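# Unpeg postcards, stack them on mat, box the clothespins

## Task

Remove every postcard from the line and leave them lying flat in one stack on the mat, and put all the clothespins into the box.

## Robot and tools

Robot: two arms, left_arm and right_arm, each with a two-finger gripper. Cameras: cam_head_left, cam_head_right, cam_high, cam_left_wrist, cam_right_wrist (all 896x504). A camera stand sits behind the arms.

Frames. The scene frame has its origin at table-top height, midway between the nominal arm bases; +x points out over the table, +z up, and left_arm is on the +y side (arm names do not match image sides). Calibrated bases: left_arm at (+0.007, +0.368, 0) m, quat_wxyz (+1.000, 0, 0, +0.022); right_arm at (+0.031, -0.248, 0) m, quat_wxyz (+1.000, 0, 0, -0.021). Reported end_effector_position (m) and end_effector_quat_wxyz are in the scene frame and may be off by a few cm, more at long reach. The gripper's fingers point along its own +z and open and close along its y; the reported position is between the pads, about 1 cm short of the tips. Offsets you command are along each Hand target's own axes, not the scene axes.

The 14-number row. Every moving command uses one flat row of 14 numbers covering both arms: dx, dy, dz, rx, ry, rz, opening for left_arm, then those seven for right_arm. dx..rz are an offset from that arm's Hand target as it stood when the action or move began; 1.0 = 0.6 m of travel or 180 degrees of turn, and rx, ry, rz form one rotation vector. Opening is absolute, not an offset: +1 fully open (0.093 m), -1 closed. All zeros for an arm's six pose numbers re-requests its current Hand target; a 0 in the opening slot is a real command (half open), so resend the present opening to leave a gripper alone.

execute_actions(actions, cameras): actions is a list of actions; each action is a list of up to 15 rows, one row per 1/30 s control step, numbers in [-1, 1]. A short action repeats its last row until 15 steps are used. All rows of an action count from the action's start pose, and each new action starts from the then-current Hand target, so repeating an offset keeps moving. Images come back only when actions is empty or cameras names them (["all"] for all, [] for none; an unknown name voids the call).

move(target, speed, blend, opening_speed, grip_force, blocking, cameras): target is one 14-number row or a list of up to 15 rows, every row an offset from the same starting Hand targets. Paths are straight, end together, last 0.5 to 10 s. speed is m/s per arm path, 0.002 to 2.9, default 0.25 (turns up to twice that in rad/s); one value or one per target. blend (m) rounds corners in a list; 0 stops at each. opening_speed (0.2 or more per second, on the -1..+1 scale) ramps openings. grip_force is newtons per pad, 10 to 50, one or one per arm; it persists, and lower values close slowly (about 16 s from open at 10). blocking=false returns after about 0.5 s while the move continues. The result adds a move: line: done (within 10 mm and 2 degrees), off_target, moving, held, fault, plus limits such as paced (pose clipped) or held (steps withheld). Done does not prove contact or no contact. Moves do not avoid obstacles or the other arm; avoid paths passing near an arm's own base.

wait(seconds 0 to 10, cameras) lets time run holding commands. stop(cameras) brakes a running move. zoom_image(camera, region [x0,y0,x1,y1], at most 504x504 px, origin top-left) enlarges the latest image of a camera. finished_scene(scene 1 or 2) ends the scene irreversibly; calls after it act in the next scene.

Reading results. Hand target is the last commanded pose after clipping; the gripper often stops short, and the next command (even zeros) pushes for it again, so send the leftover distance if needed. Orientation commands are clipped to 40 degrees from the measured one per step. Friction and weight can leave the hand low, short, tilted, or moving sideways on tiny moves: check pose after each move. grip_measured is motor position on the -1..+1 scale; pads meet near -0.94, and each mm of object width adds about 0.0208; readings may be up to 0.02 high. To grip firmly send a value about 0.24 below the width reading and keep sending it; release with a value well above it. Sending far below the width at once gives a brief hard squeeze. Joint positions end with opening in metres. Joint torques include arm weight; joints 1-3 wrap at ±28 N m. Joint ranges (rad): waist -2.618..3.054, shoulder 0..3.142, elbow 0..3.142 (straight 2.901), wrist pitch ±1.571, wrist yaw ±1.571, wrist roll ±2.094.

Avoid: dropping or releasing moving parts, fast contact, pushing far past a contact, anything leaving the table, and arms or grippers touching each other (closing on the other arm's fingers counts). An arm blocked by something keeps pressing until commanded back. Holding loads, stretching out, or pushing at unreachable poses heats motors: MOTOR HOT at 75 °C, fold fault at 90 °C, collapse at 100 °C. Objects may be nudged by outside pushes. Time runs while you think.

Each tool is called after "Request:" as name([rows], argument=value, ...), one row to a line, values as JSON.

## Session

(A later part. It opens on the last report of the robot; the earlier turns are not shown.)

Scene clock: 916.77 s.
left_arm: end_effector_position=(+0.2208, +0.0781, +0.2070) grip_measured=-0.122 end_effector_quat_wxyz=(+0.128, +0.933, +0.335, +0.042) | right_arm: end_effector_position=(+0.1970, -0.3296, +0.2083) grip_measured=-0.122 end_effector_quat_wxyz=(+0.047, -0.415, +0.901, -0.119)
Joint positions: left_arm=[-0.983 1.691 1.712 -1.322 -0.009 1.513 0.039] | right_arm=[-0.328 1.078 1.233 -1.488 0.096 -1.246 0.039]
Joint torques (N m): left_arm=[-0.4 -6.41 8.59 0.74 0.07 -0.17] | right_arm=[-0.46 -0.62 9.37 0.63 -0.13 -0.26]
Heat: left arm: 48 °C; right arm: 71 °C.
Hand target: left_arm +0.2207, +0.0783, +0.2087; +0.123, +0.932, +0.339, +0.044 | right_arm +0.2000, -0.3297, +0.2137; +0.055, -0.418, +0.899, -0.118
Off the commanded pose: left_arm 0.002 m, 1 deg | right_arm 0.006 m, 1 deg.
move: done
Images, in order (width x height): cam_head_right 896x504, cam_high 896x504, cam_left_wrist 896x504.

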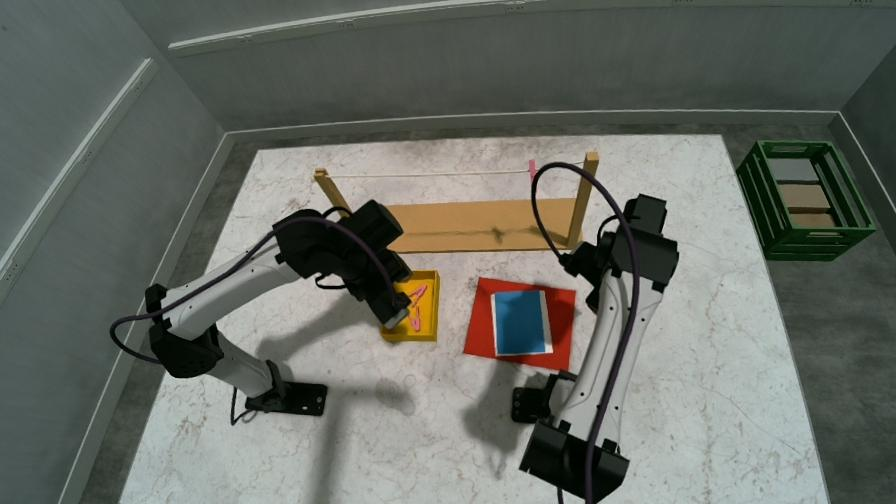

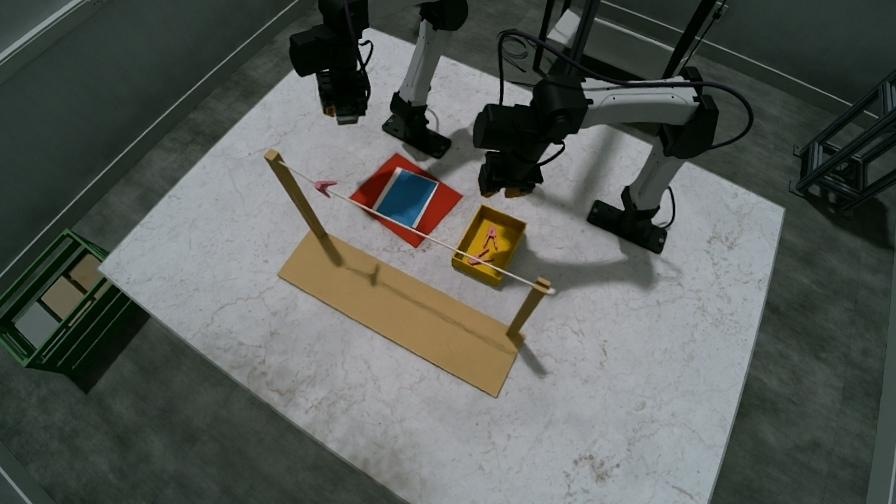

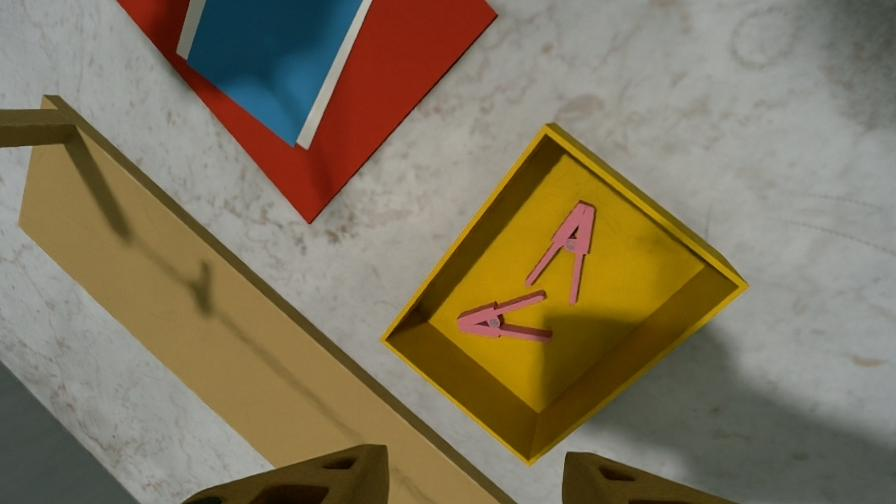

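Request:
move(target=[0.0685,0.2593,-0.0882,-0.5,0,0,1,0,0,0,0,0,0,-0.12], speed=0.15, cameras=["cam_left_wrist","cam_high"])

Scene clock: 948.50 s.
left_arm: end_effector_position=(+0.3394, +0.0024, +0.2979) grip_measured=+1.000 end_effector_quat_wxyz=(+0.737, +0.578, +0.214, +0.277) | right_arm: end_effector_position=(+0.1970, -0.3296, +0.2083) grip_measured=-0.122 end_effector_quat_wxyz=(+0.047, -0.415, +0.901, -0.119)
Joint positions: left_arm=[-0.865 1.671 0.859 1.054 0.033 1.568 0.093] | right_arm=[-0.328 1.078 1.233 -1.488 0.096 -1.246 0.039]
Joint torques (N m): left_arm=[0.34 -5.83 8.14 2.35 0.3 -0.25] | right_arm=[-0.46 -0.64 9.43 0.63 -0.14 -0.27]
Heat: left arm: 49 °C; right arm: 71 °C.
Hand target: left_arm +0.3399, +0.0001, +0.3000; +0.746, +0.572, +0.208, +0.271 | right_arm +0.2000, -0.3297, +0.2137; +0.055, -0.418, +0.899, -0.118
Off the commanded pose: left_arm 0.003 m, 2 deg | right_arm 0.006 m, 1 deg.
move: done
Images, in order (width x height): cam_high 896x504, cam_left_wrist 896x504.

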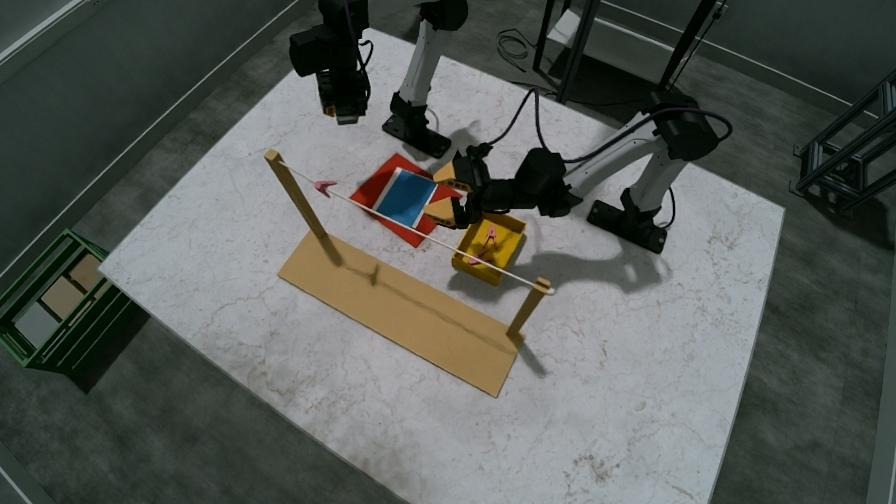

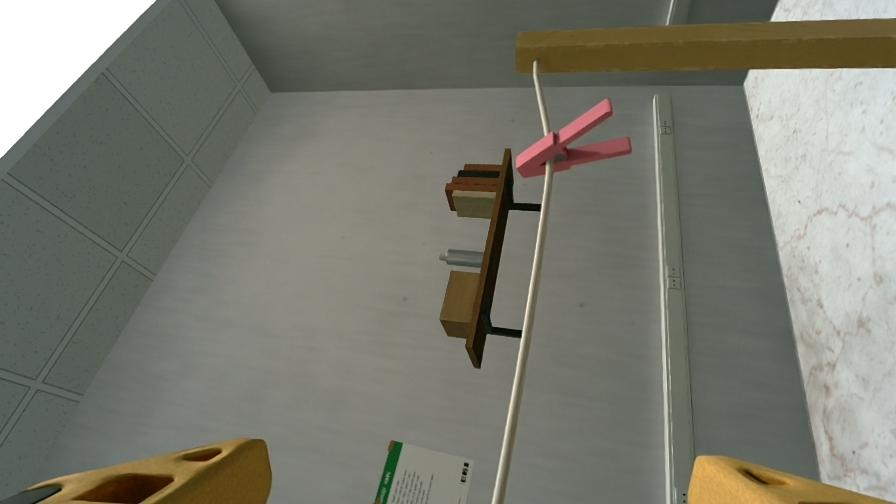

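Request:
move(target=[0.0077,-0.0292,0.2512,0,0,0,1,0,0,0,0,0,0,-0.12], speed=0.1, cameras=["cam_left_wrist","cam_high"])

Scene clock: 956.20 s.
left_arm: end_effector_position=(+0.4387, -0.1043, +0.3274) grip_measured=+1.000 end_effector_quat_wxyz=(+0.745, +0.568, +0.210, +0.281) | right_arm: end_effector_position=(+0.1970, -0.3296, +0.2083) grip_measured=-0.122 end_effector_quat_wxyz=(+0.047, -0.415, +0.901, -0.119)
Joint positions: left_arm=[-0.865 2.149 1.619 0.801 0.033 1.568 0.093] | right_arm=[-0.328 1.078 1.233 -1.488 0.096 -1.246 0.039]
Joint torques (N m): left_arm=[-0.36 -9.84 10.28 1.97 0.22 -0.22] | right_arm=[-0.46 -0.64 9.4 0.63 -0.13 -0.25]
Heat: left arm: 49 °C; right arm: 71 °C.
Hand target: left_arm +0.4398, -0.1120, +0.3223; +0.746, +0.572, +0.208, +0.271 | right_arm +0.2000, -0.3297, +0.2137; +0.055, -0.418, +0.899, -0.118
Off the commanded pose: left_arm 0.009 m, 1 deg | right_arm 0.006 m, 1 deg.
move: done
Images, in order (width x height): cam_high 896x504, cam_left_wrist 896x504.

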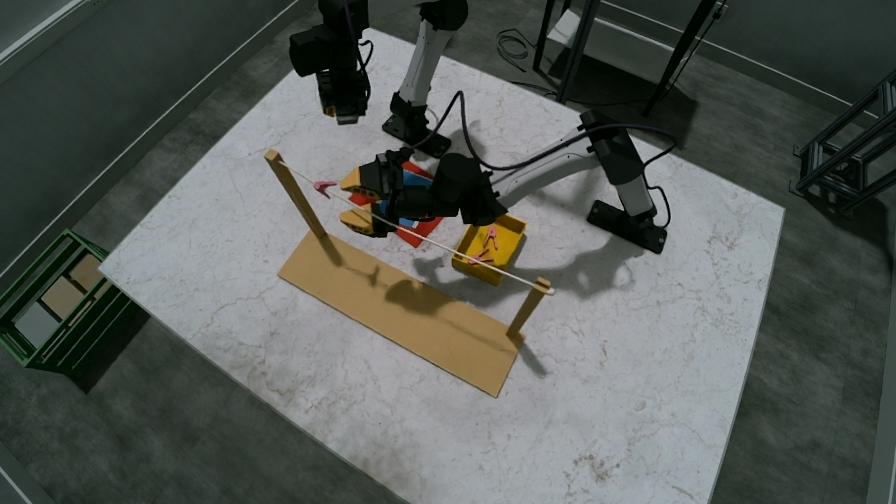

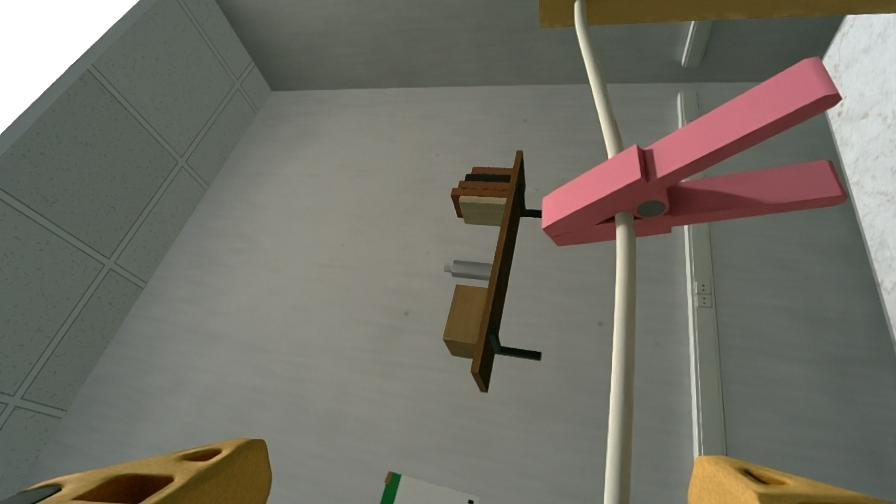

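Request:
move(target=[-0.0195,-0.003,0.0763,0,0,0,1,0,0,0,0,0,0,-0.12], speed=0.06, cameras=["cam_left_wrist","cam_high"])

Request:
zoom_image(camera="cam_high", region=[260, 130, 380, 220])

Scene clock: 964.53 s.
left_arm: end_effector_position=(+0.4553, -0.1487, +0.3396) grip_measured=+1.000 end_effector_quat_wxyz=(+0.749, +0.569, +0.203, +0.272) | right_arm: end_effector_position=(+0.1970, -0.3296, +0.2083) grip_measured=-0.122 end_effector_quat_wxyz=(+0.047, -0.415, +0.901, -0.119)
Joint positions: left_arm=[-0.892 2.322 1.954 0.642 0.031 1.568 0.093] | right_arm=[-0.328 1.078 1.233 -1.488 0.096 -1.246 0.039]
Joint torques (N m): left_arm=[-0.29 -11.07 10.52 1.98 -0.01 -0.15] | right_arm=[-0.46 -0.61 9.44 0.63 -0.13 -0.27]
Heat: left arm: 49 °C; right arm: 71 °C.
Hand target: left_arm +0.4597, -0.1536, +0.3323; +0.746, +0.572, +0.208, +0.271 | right_arm +0.2000, -0.3297, +0.2137; +0.055, -0.418, +0.899, -0.118
Off the commanded pose: left_arm 0.010 m, 1 deg | right_arm 0.006 m, 1 deg.
move: done
Images, in order (width x height): cam_high 896x504, cam_left_wrist 896x504.

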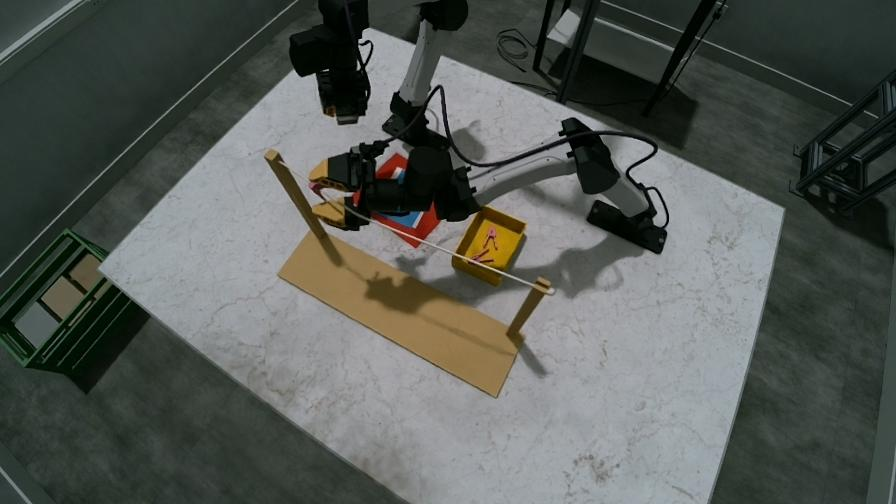

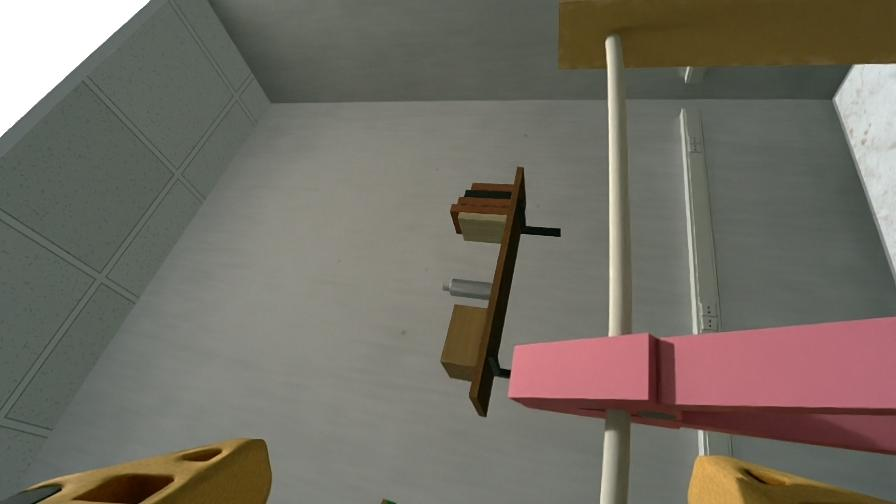

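Scaled by 4.200 from the camera's 896x504 image, which has a finer 1280x720 frame.

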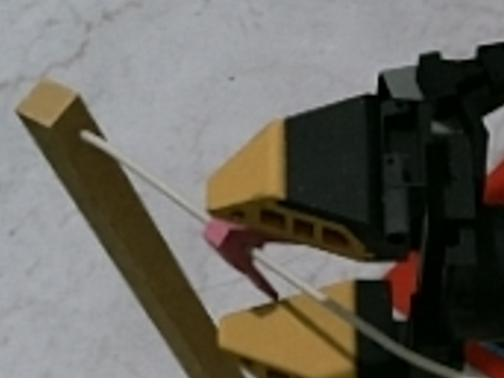

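Request:
move([
  [-0.03,0.003,0.02,0,0,0,1,0,0,0,0,0,0,-0.12],
  [-0.11,0.005,0.02,0,0,0,1,0,0,0,0,0,0,-0.12],
], speed=0.05, blend=0.005, cameras=["cam_left_wrist","cam_high","cam_head_right"])

Request:
zoom_image(camera="cam_high", region=[260, 130, 380, 220])

Request:
zoom_image(camera="cam_head_right", region=[440, 110, 620, 210])

Scene clock: 973.27 s.
left_arm: end_effector_position=(+0.4119, -0.1996, +0.3459) grip_measured=+1.000 end_effector_quat_wxyz=(+0.750, +0.568, +0.206, +0.268) | right_arm: end_effector_position=(+0.1970, -0.3296, +0.2083) grip_measured=-0.122 end_effector_quat_wxyz=(+0.047, -0.415, +0.901, -0.119)
Joint positions: left_arm=[-1.016 2.386 2.091 0.569 -0.088 1.591 0.093] | right_arm=[-0.328 1.078 1.233 -1.488 0.096 -1.246 0.039]
Joint torques (N m): left_arm=[-0.17 -11.47 10.61 1.99 -0.01 -0.05] | right_arm=[-0.43 -0.64 9.42 0.63 -0.13 -0.27]
Heat: left arm: 51 °C; right arm: 71 °C.
Hand target: left_arm +0.4159, -0.2044, +0.3383; +0.746, +0.572, +0.208, +0.271 | right_arm +0.2000, -0.3297, +0.2137; +0.055, -0.418, +0.899, -0.118
Off the commanded pose: left_arm 0.010 m, 1 deg | right_arm 0.006 m, 1 deg.
move: done
Images, in order (width x height): cam_head_right 896x504, cam_high 896x504, cam_left_wrist 896x504.

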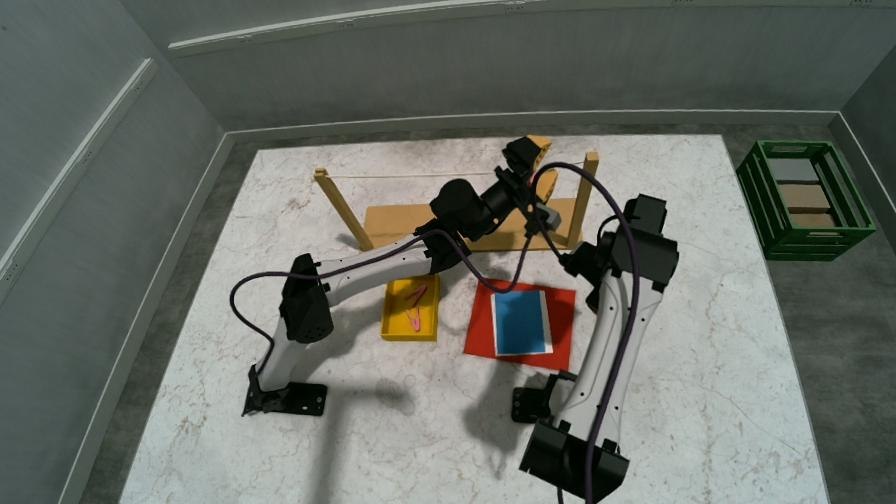

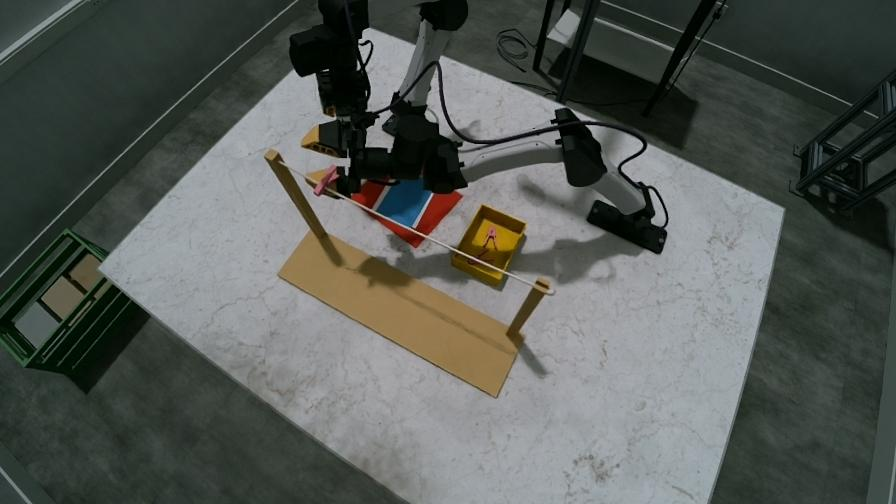

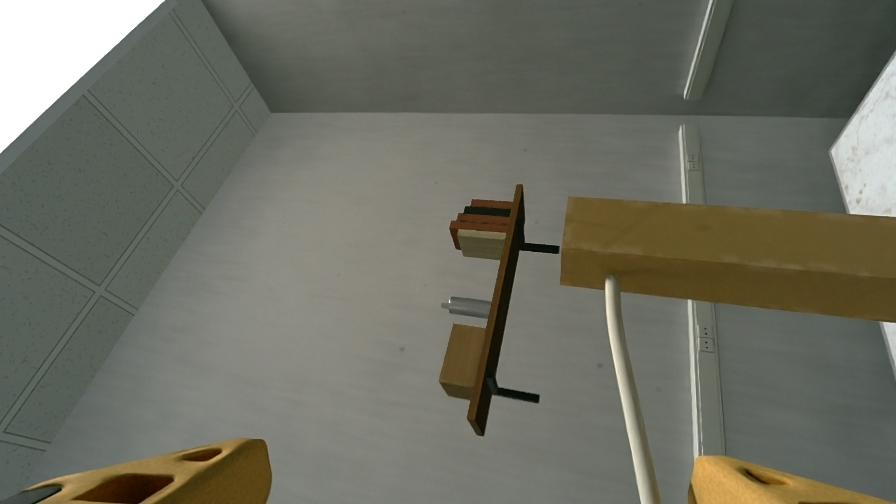

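Scaled by 4.200 from the camera's 896x504 image, which has a finer 1280x720 frame.

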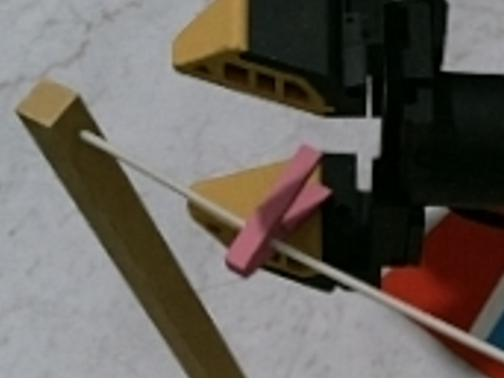

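Scaled by 2.800 from the camera's 896x504 image, which has a finer 1280x720 frame.

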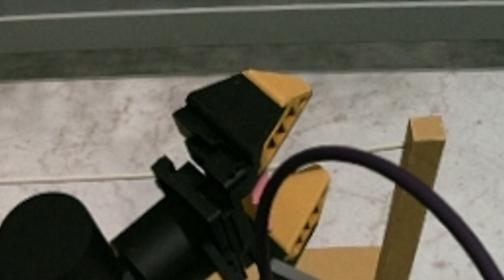

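Request:
move(target=[0.0,-0.0533,-0.0142,0,0,0,0.2,0,0,0,0,0,0,-0.12], speed=0.02, opening_speed=0.5, cameras=["cam_left_wrist","cam_high","cam_head_right"])

Request:
zoom_image(camera="cam_high", region=[260, 130, 380, 220])

Request:
zoom_image(camera="cam_head_right", region=[440, 110, 620, 210])

Scene clock: 978.50 s.
left_arm: end_effector_position=(+0.4134, -0.2016, +0.3203) grip_measured=+0.202 end_effector_quat_wxyz=(+0.749, +0.570, +0.206, +0.268) | right_arm: end_effector_position=(+0.1970, -0.3296, +0.2083) grip_measured=-0.122 end_effector_quat_wxyz=(+0.047, -0.415, +0.901, -0.119)
Joint positions: left_arm=[-1.016 2.409 2.033 0.646 -0.089 1.591 0.055] | right_arm=[-0.328 1.078 1.233 -1.488 0.096 -1.246 0.039]
Joint torques (N m): left_arm=[-0.2 -11.64 7.62 2.31 0.01 -0.08] | right_arm=[-0.46 -0.66 9.39 0.63 -0.12 -0.27]
Heat: left arm: 51 °C; right arm: 71 °C.
Hand target: left_arm +0.4160, -0.2045, +0.3052; +0.746, +0.572, +0.208, +0.271 | right_arm +0.2000, -0.3297, +0.2137; +0.055, -0.418, +0.899, -0.118
Off the commanded pose: left_arm 0.016 m, 1 deg | right_arm 0.006 m, 1 deg.
move: off_target (left_arm)
Images, in order (width x height): cam_head_right 896x504, cam_high 896x504, cam_left_wrist 896x504.

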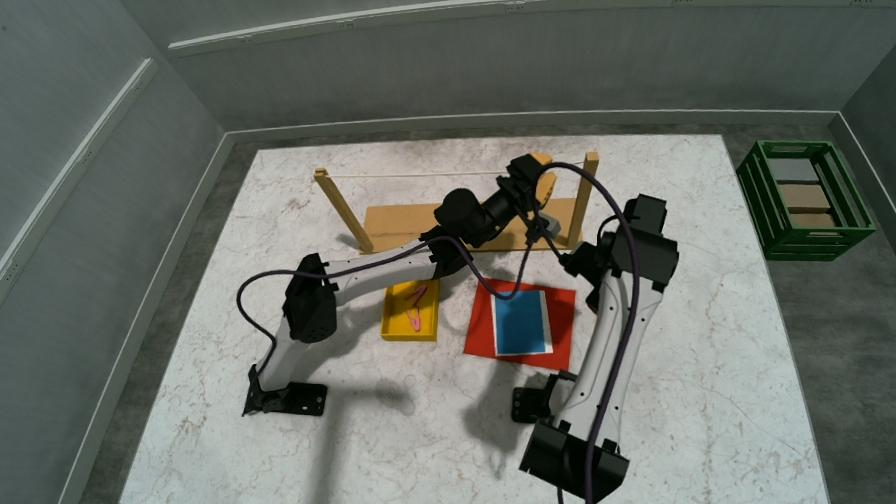

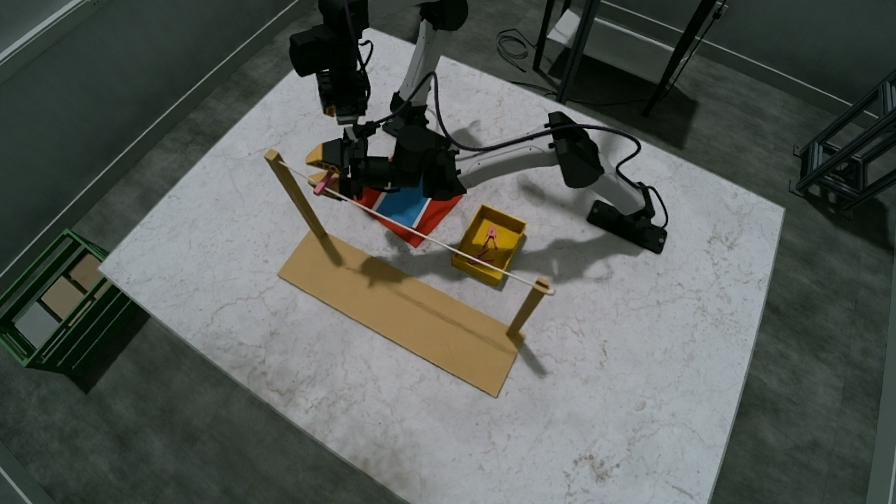

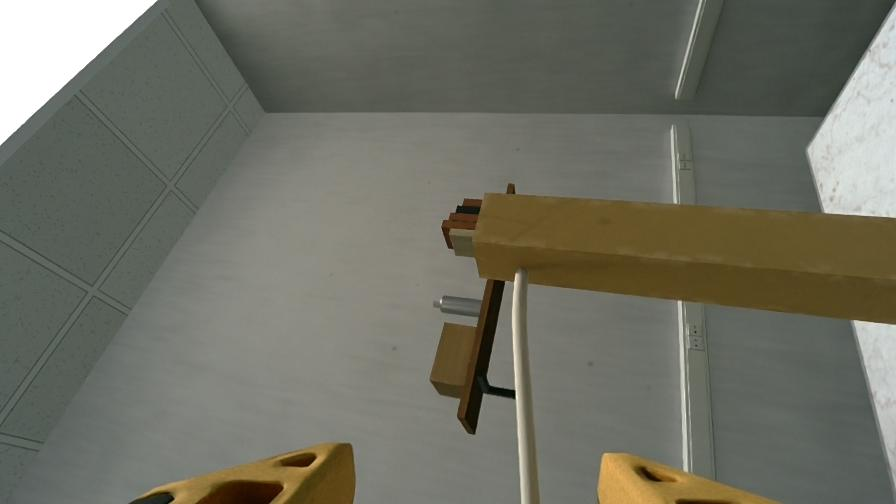

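Scaled by 4.200 from the camera's 896x504 image, which has a finer 1280x720 frame.

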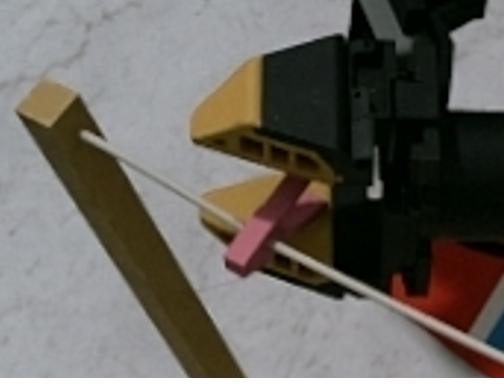

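Scaled by 2.800 from the camera's 896x504 image, which has a finer 1280x720 frame.

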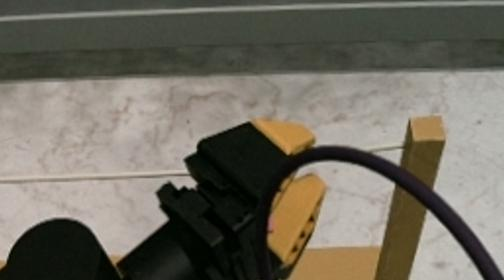

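Request:
move([
  [0.012,-0.024,-0.018,0,0,0,0.2,0,0,0,0,0,0,-0.12],
], speed=0.03, cameras=["cam_left_wrist","cam_high"])

Request:
zoom_image(camera="cam_high", region=[260, 130, 380, 220])

Scene clock: 983.27 s.
left_arm: end_effector_position=(+0.4151, -0.1961, +0.2922) grip_measured=+0.202 end_effector_quat_wxyz=(+0.743, +0.576, +0.210, +0.269) | right_arm: end_effector_position=(+0.1970, -0.3296, +0.2083) grip_measured=-0.122 end_effector_quat_wxyz=(+0.047, -0.415, +0.901, -0.119)
Joint positions: left_arm=[-1.009 2.409 1.936 0.726 -0.089 1.591 0.055] | right_arm=[-0.328 1.078 1.233 -1.488 0.096 -1.246 0.039]
Joint torques (N m): left_arm=[0.39 -12.96 7.57 2.33 0.13 -0.11] | right_arm=[-0.46 -0.64 9.42 0.63 -0.13 -0.26]
Heat: left arm: 51 °C; right arm: 71 °C.
Hand target: left_arm +0.4172, -0.1947, +0.2886; +0.746, +0.572, +0.208, +0.271 | right_arm +0.2000, -0.3297, +0.2137; +0.055, -0.418, +0.899, -0.118
Off the commanded pose: left_arm 0.004 m, 1 deg | right_arm 0.006 m, 1 deg.
move: done
Images, in order (width x height): cam_high 896x504, cam_left_wrist 896x504.

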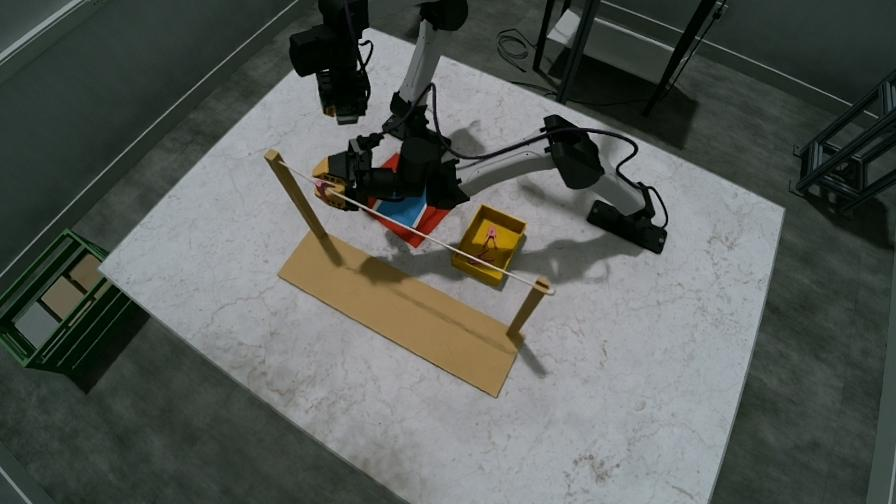

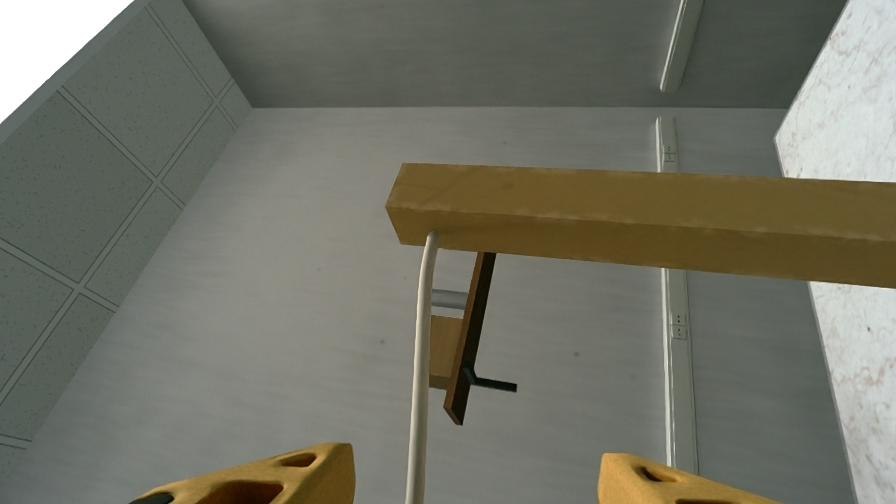

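Scaled by 4.200 from the camera's 896x504 image, which has a finer 1280x720 frame.

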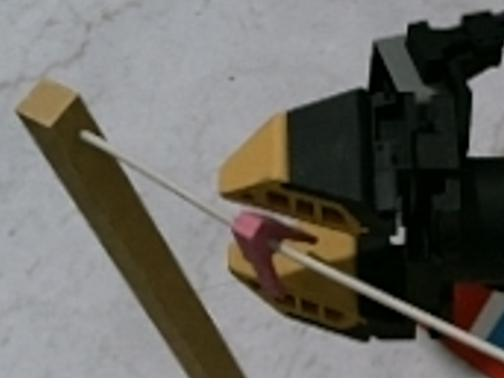

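Request:
move(target=[0.0,0.0473,0.0127,0,0,0,0.2,0,0,0,0,0,0,-0.12], speed=0.04, cameras=["cam_left_wrist","cam_high"])

Request:
zoom_image(camera="cam_high", region=[260, 130, 380, 220])

Scene clock: 990.30 s.
left_arm: end_effector_position=(+0.4168, -0.1986, +0.2922) grip_measured=+0.202 end_effector_quat_wxyz=(+0.735, +0.586, +0.213, +0.267) | right_arm: end_effector_position=(+0.1970, -0.3296, +0.2083) grip_measured=-0.122 end_effector_quat_wxyz=(+0.047, -0.415, +0.901, -0.119)
Joint positions: left_arm=[-1.009 2.409 1.963 0.671 -0.089 1.591 0.055] | right_arm=[-0.328 1.078 1.233 -1.488 0.096 -1.246 0.039]
Joint torques (N m): left_arm=[0.31 -15.62 10.45 2.05 0.13 -0.11] | right_arm=[-0.46 -0.64 9.4 0.63 -0.12 -0.26]
Heat: left arm: 53 °C; right arm: 72 °C.
Hand target: left_arm +0.4172, -0.1947, +0.3178; +0.746, +0.572, +0.208, +0.271 | right_arm +0.2000, -0.3297, +0.2137; +0.055, -0.418, +0.899, -0.118
Off the commanded pose: left_arm 0.026 m, 2 deg | right_arm 0.006 m, 1 deg.
move: off_target (left_arm)
Images, in order (width x height): cam_high 896x504, cam_left_wrist 896x504.

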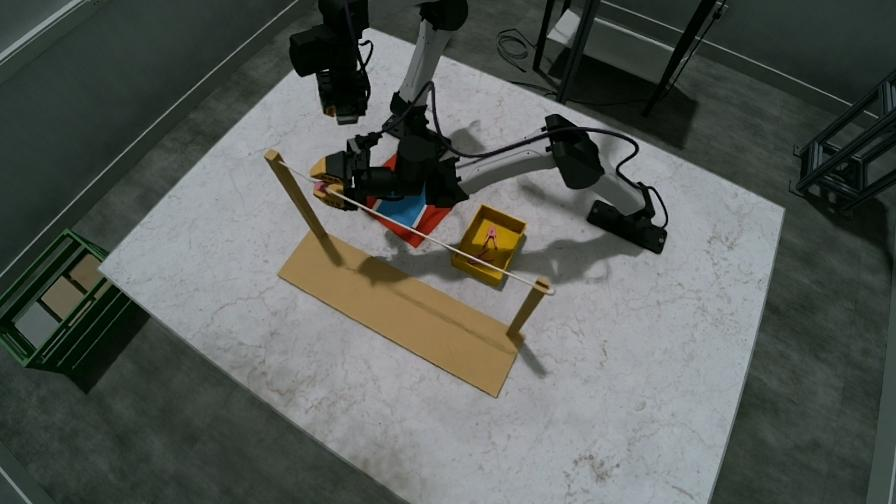

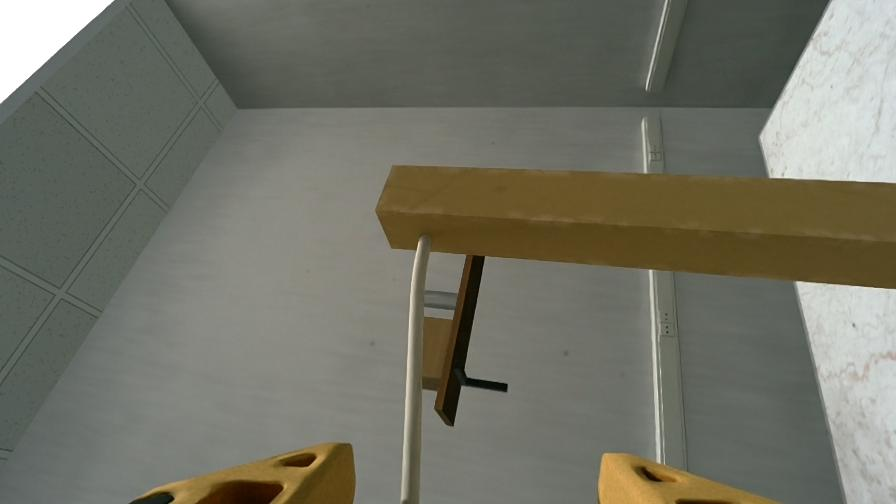

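Scaled by 4.200 from the camera's 896x504 image, which has a finer 1280x720 frame.

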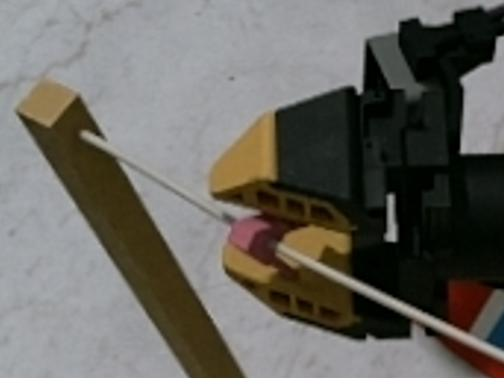

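Request:
move(target=[0.0,0.018,0.004,0,0,0,0.3,0,0,0,0,0,0,-0.12], speed=0.04, cameras=["cam_left_wrist","cam_high","cam_head_left"])

Request:
zoom_image(camera="cam_high", region=[260, 130, 380, 220])

Request:
zoom_image(camera="cam_head_left", region=[480, 120, 640, 220])

Scene clock: 995.60 s.
left_arm: end_effector_position=(+0.4179, -0.2001, +0.2961) grip_measured=+0.298 end_effector_quat_wxyz=(+0.732, +0.590, +0.214, +0.266) | right_arm: end_effector_position=(+0.1970, -0.3296, +0.2083) grip_measured=-0.122 end_effector_quat_wxyz=(+0.047, -0.415, +0.901, -0.119)
Joint positions: left_arm=[-1.009 2.409 1.989 0.634 -0.089 1.591 0.06] | right_arm=[-0.328 1.078 1.233 -1.488 0.096 -1.246 0.039]
Joint torques (N m): left_arm=[0.25 -16.49 10.51 2.04 0.14 -0.11] | right_arm=[-0.46 -0.62 9.39 0.64 -0.13 -0.26]
Heat: left arm: 55 °C; right arm: 72 °C.
Hand target: left_arm +0.4169, -0.1943, +0.3290; +0.746, +0.572, +0.208, +0.271 | right_arm +0.2000, -0.3297, +0.2137; +0.055, -0.418, +0.899, -0.118
Off the commanded pose: left_arm 0.033 m, 3 deg | right_arm 0.006 m, 1 deg.
move: off_target (left_arm)
Images, in order (width x height): cam_head_left 896x504, cam_high 896x504, cam_left_wrist 896x504.

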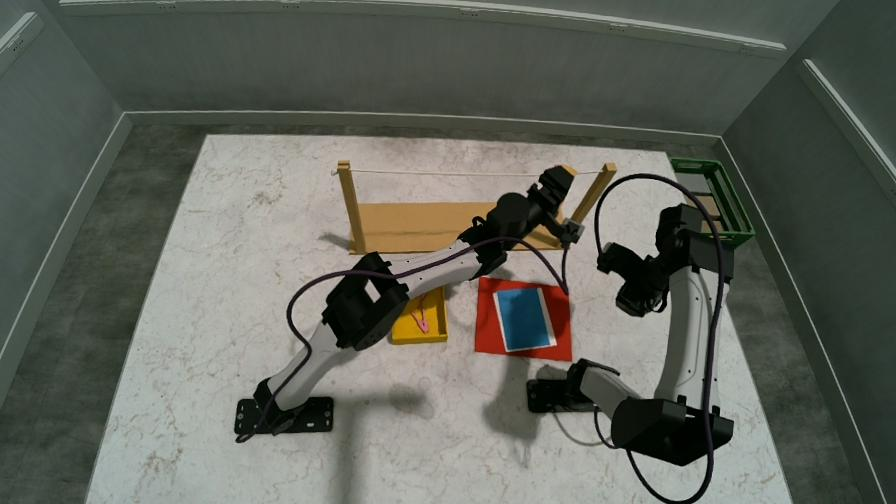

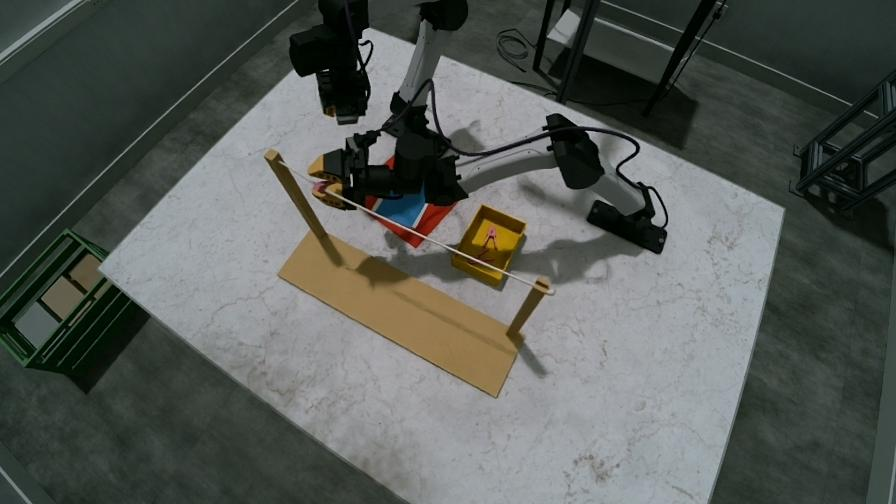

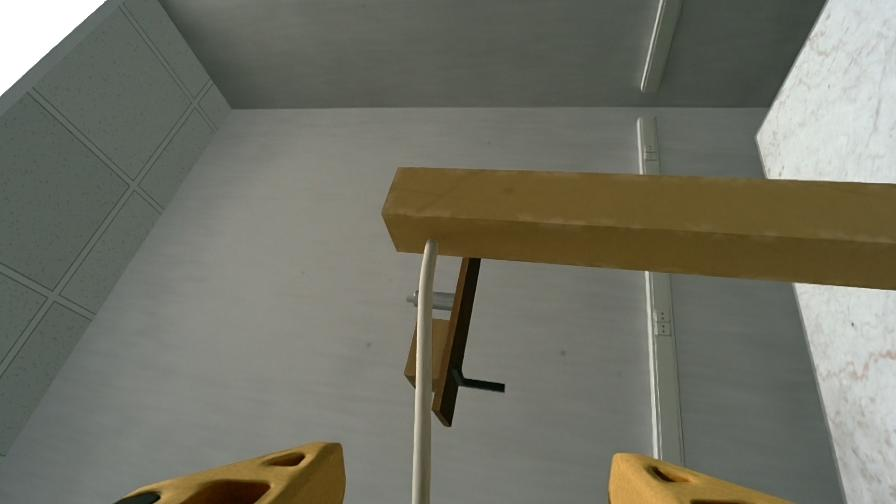

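Scaled by 4.200 from the camera's 896x504 image, which has a finer 1280x720 frame.

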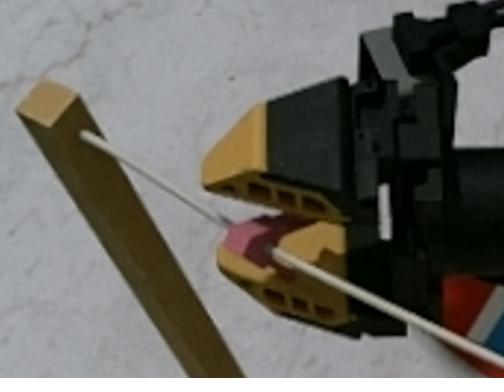

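Scaled by 3.150 from the camera's 896x504 image, which has a finer 1280x720 frame.

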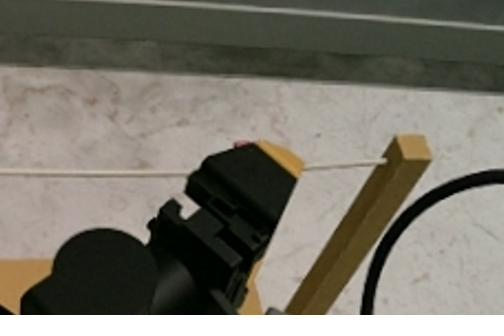

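Request:
move(target=[0.015,0.004,0.0,0,0,0,0.2,0,0,0,0,0,0,-0.12], speed=0.03, cameras=["cam_left_wrist","cam_high"])

Request:
zoom_image(camera="cam_high", region=[260, 130, 380, 220])

Scene clock: 1002.77 s.
left_arm: end_effector_position=(+0.4283, -0.1927, +0.2952) grip_measured=+0.202 end_effector_quat_wxyz=(+0.728, +0.590, +0.220, +0.272) | right_arm: end_effector_position=(+0.1970, -0.3296, +0.2083) grip_measured=-0.122 end_effector_quat_wxyz=(+0.047, -0.415, +0.901, -0.119)
Joint positions: left_arm=[-0.991 2.409 1.989 0.631 -0.089 1.591 0.055] | right_arm=[-0.328 1.078 1.233 -1.488 0.096 -1.246 0.039]
Joint torques (N m): left_arm=[0.23 -17.06 10.26 2.03 0.3 -0.14] | right_arm=[-0.43 -0.64 9.44 0.64 -0.13 -0.26]
Heat: left arm: 59 °C; right arm: 72 °C.
Hand target: left_arm +0.4234, -0.1881, +0.3313; +0.746, +0.572, +0.208, +0.271 | right_arm +0.2000, -0.3297, +0.2137; +0.055, -0.418, +0.899, -0.118
Off the commanded pose: left_arm 0.037 m, 3 deg | right_arm 0.006 m, 1 deg.
move: off_target (left_arm)
Images, in order (width x height): cam_high 896x504, cam_left_wrist 896x504.

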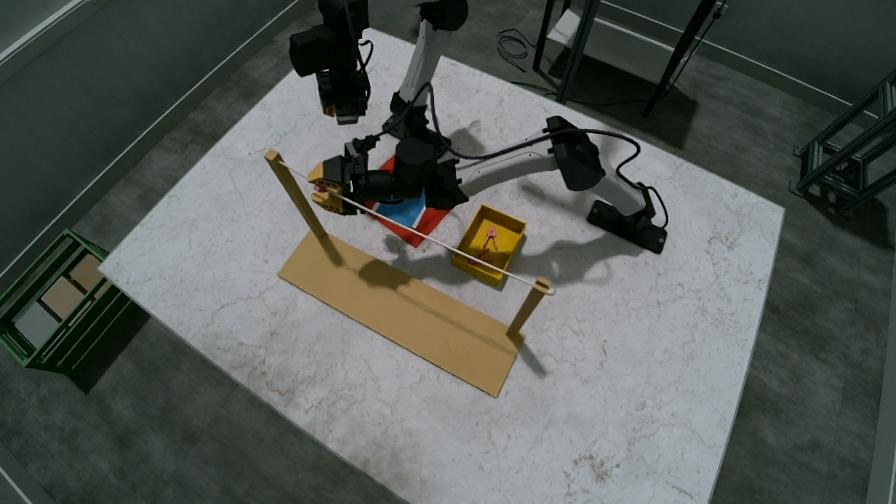

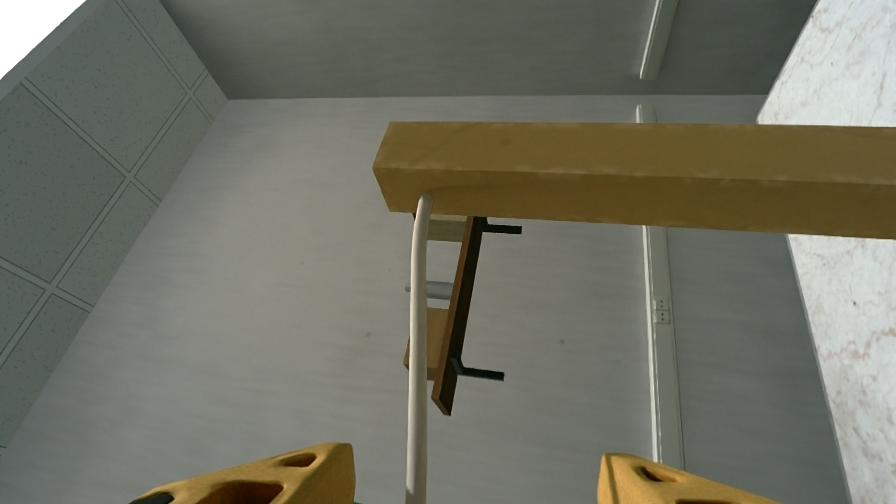

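Scaled by 4.200 from the camera's 896x504 image, which has a finer 1280x720 frame.

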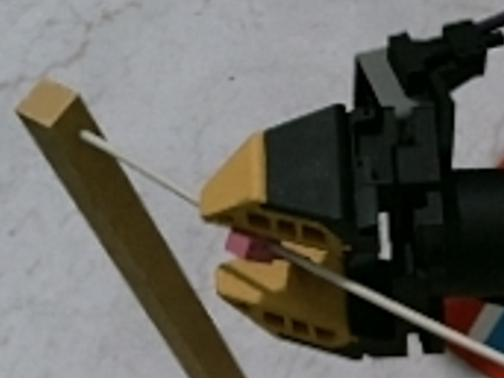

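Request:
move(target=[0.0,0.0,0.0,0,0,0,-1,0,0,0,0,0,0,-0.12], speed=0.03, opening_speed=0.45, cameras=["cam_left_wrist","cam_high"])

Request:
zoom_image(camera="cam_high", region=[260, 130, 380, 220])

Scene clock: 1008.30 s.
left_arm: end_effector_position=(+0.4282, -0.1925, +0.3013) grip_measured=-0.640 end_effector_quat_wxyz=(+0.732, +0.585, +0.218, +0.273) | right_arm: end_effector_position=(+0.1970, -0.3296, +0.2083) grip_measured=-0.122 end_effector_quat_wxyz=(+0.047, -0.415, +0.901, -0.119)
Joint positions: left_arm=[-0.991 2.409 2 0.633 -0.089 1.591 0.014] | right_arm=[-0.328 1.078 1.233 -1.488 0.096 -1.246 0.039]
Joint torques (N m): left_arm=[0.17 -16.85 9.68 1.98 0.32 -0.14] | right_arm=[-0.42 -0.59 9.4 0.64 -0.13 -0.27]
Heat: left arm: 62 °C; right arm: 72 °C.
Hand target: left_arm +0.4234, -0.1881, +0.3313; +0.746, +0.572, +0.208, +0.271 | right_arm +0.2000, -0.3297, +0.2137; +0.055, -0.418, +0.899, -0.118
Off the commanded pose: left_arm 0.031 m, 2 deg | right_arm 0.006 m, 1 deg.
move: off_target (left_arm)
Images, in order (width x height): cam_high 896x504, cam_left_wrist 896x504.

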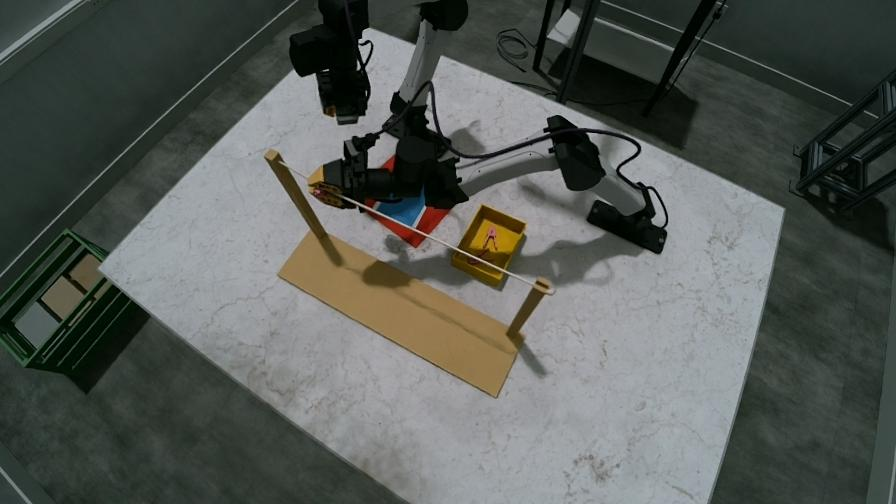

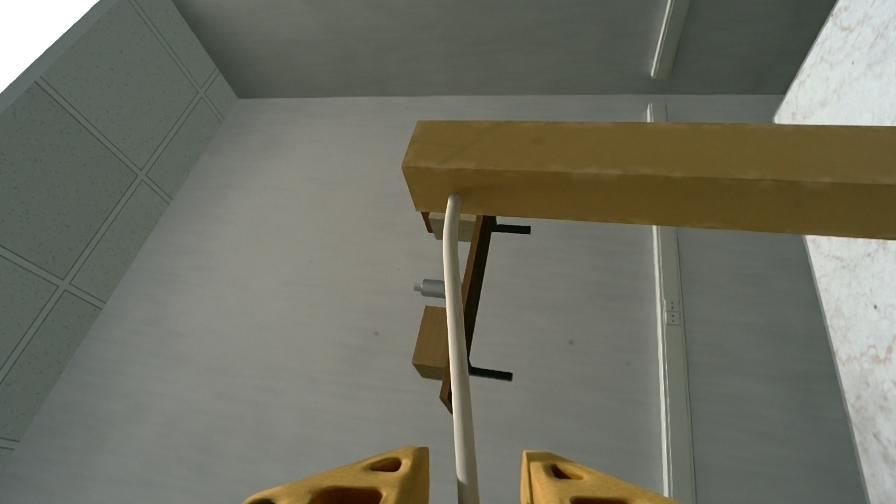

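Scaled by 4.200 from the camera's 896x504 image, which has a finer 1280x720 frame.

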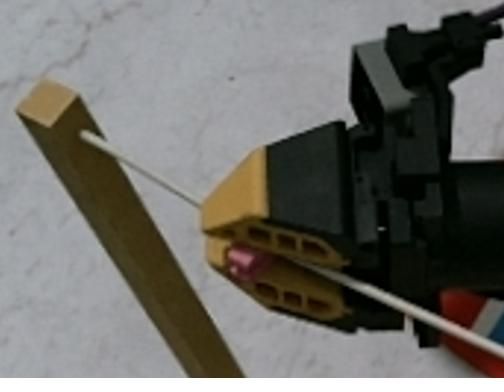

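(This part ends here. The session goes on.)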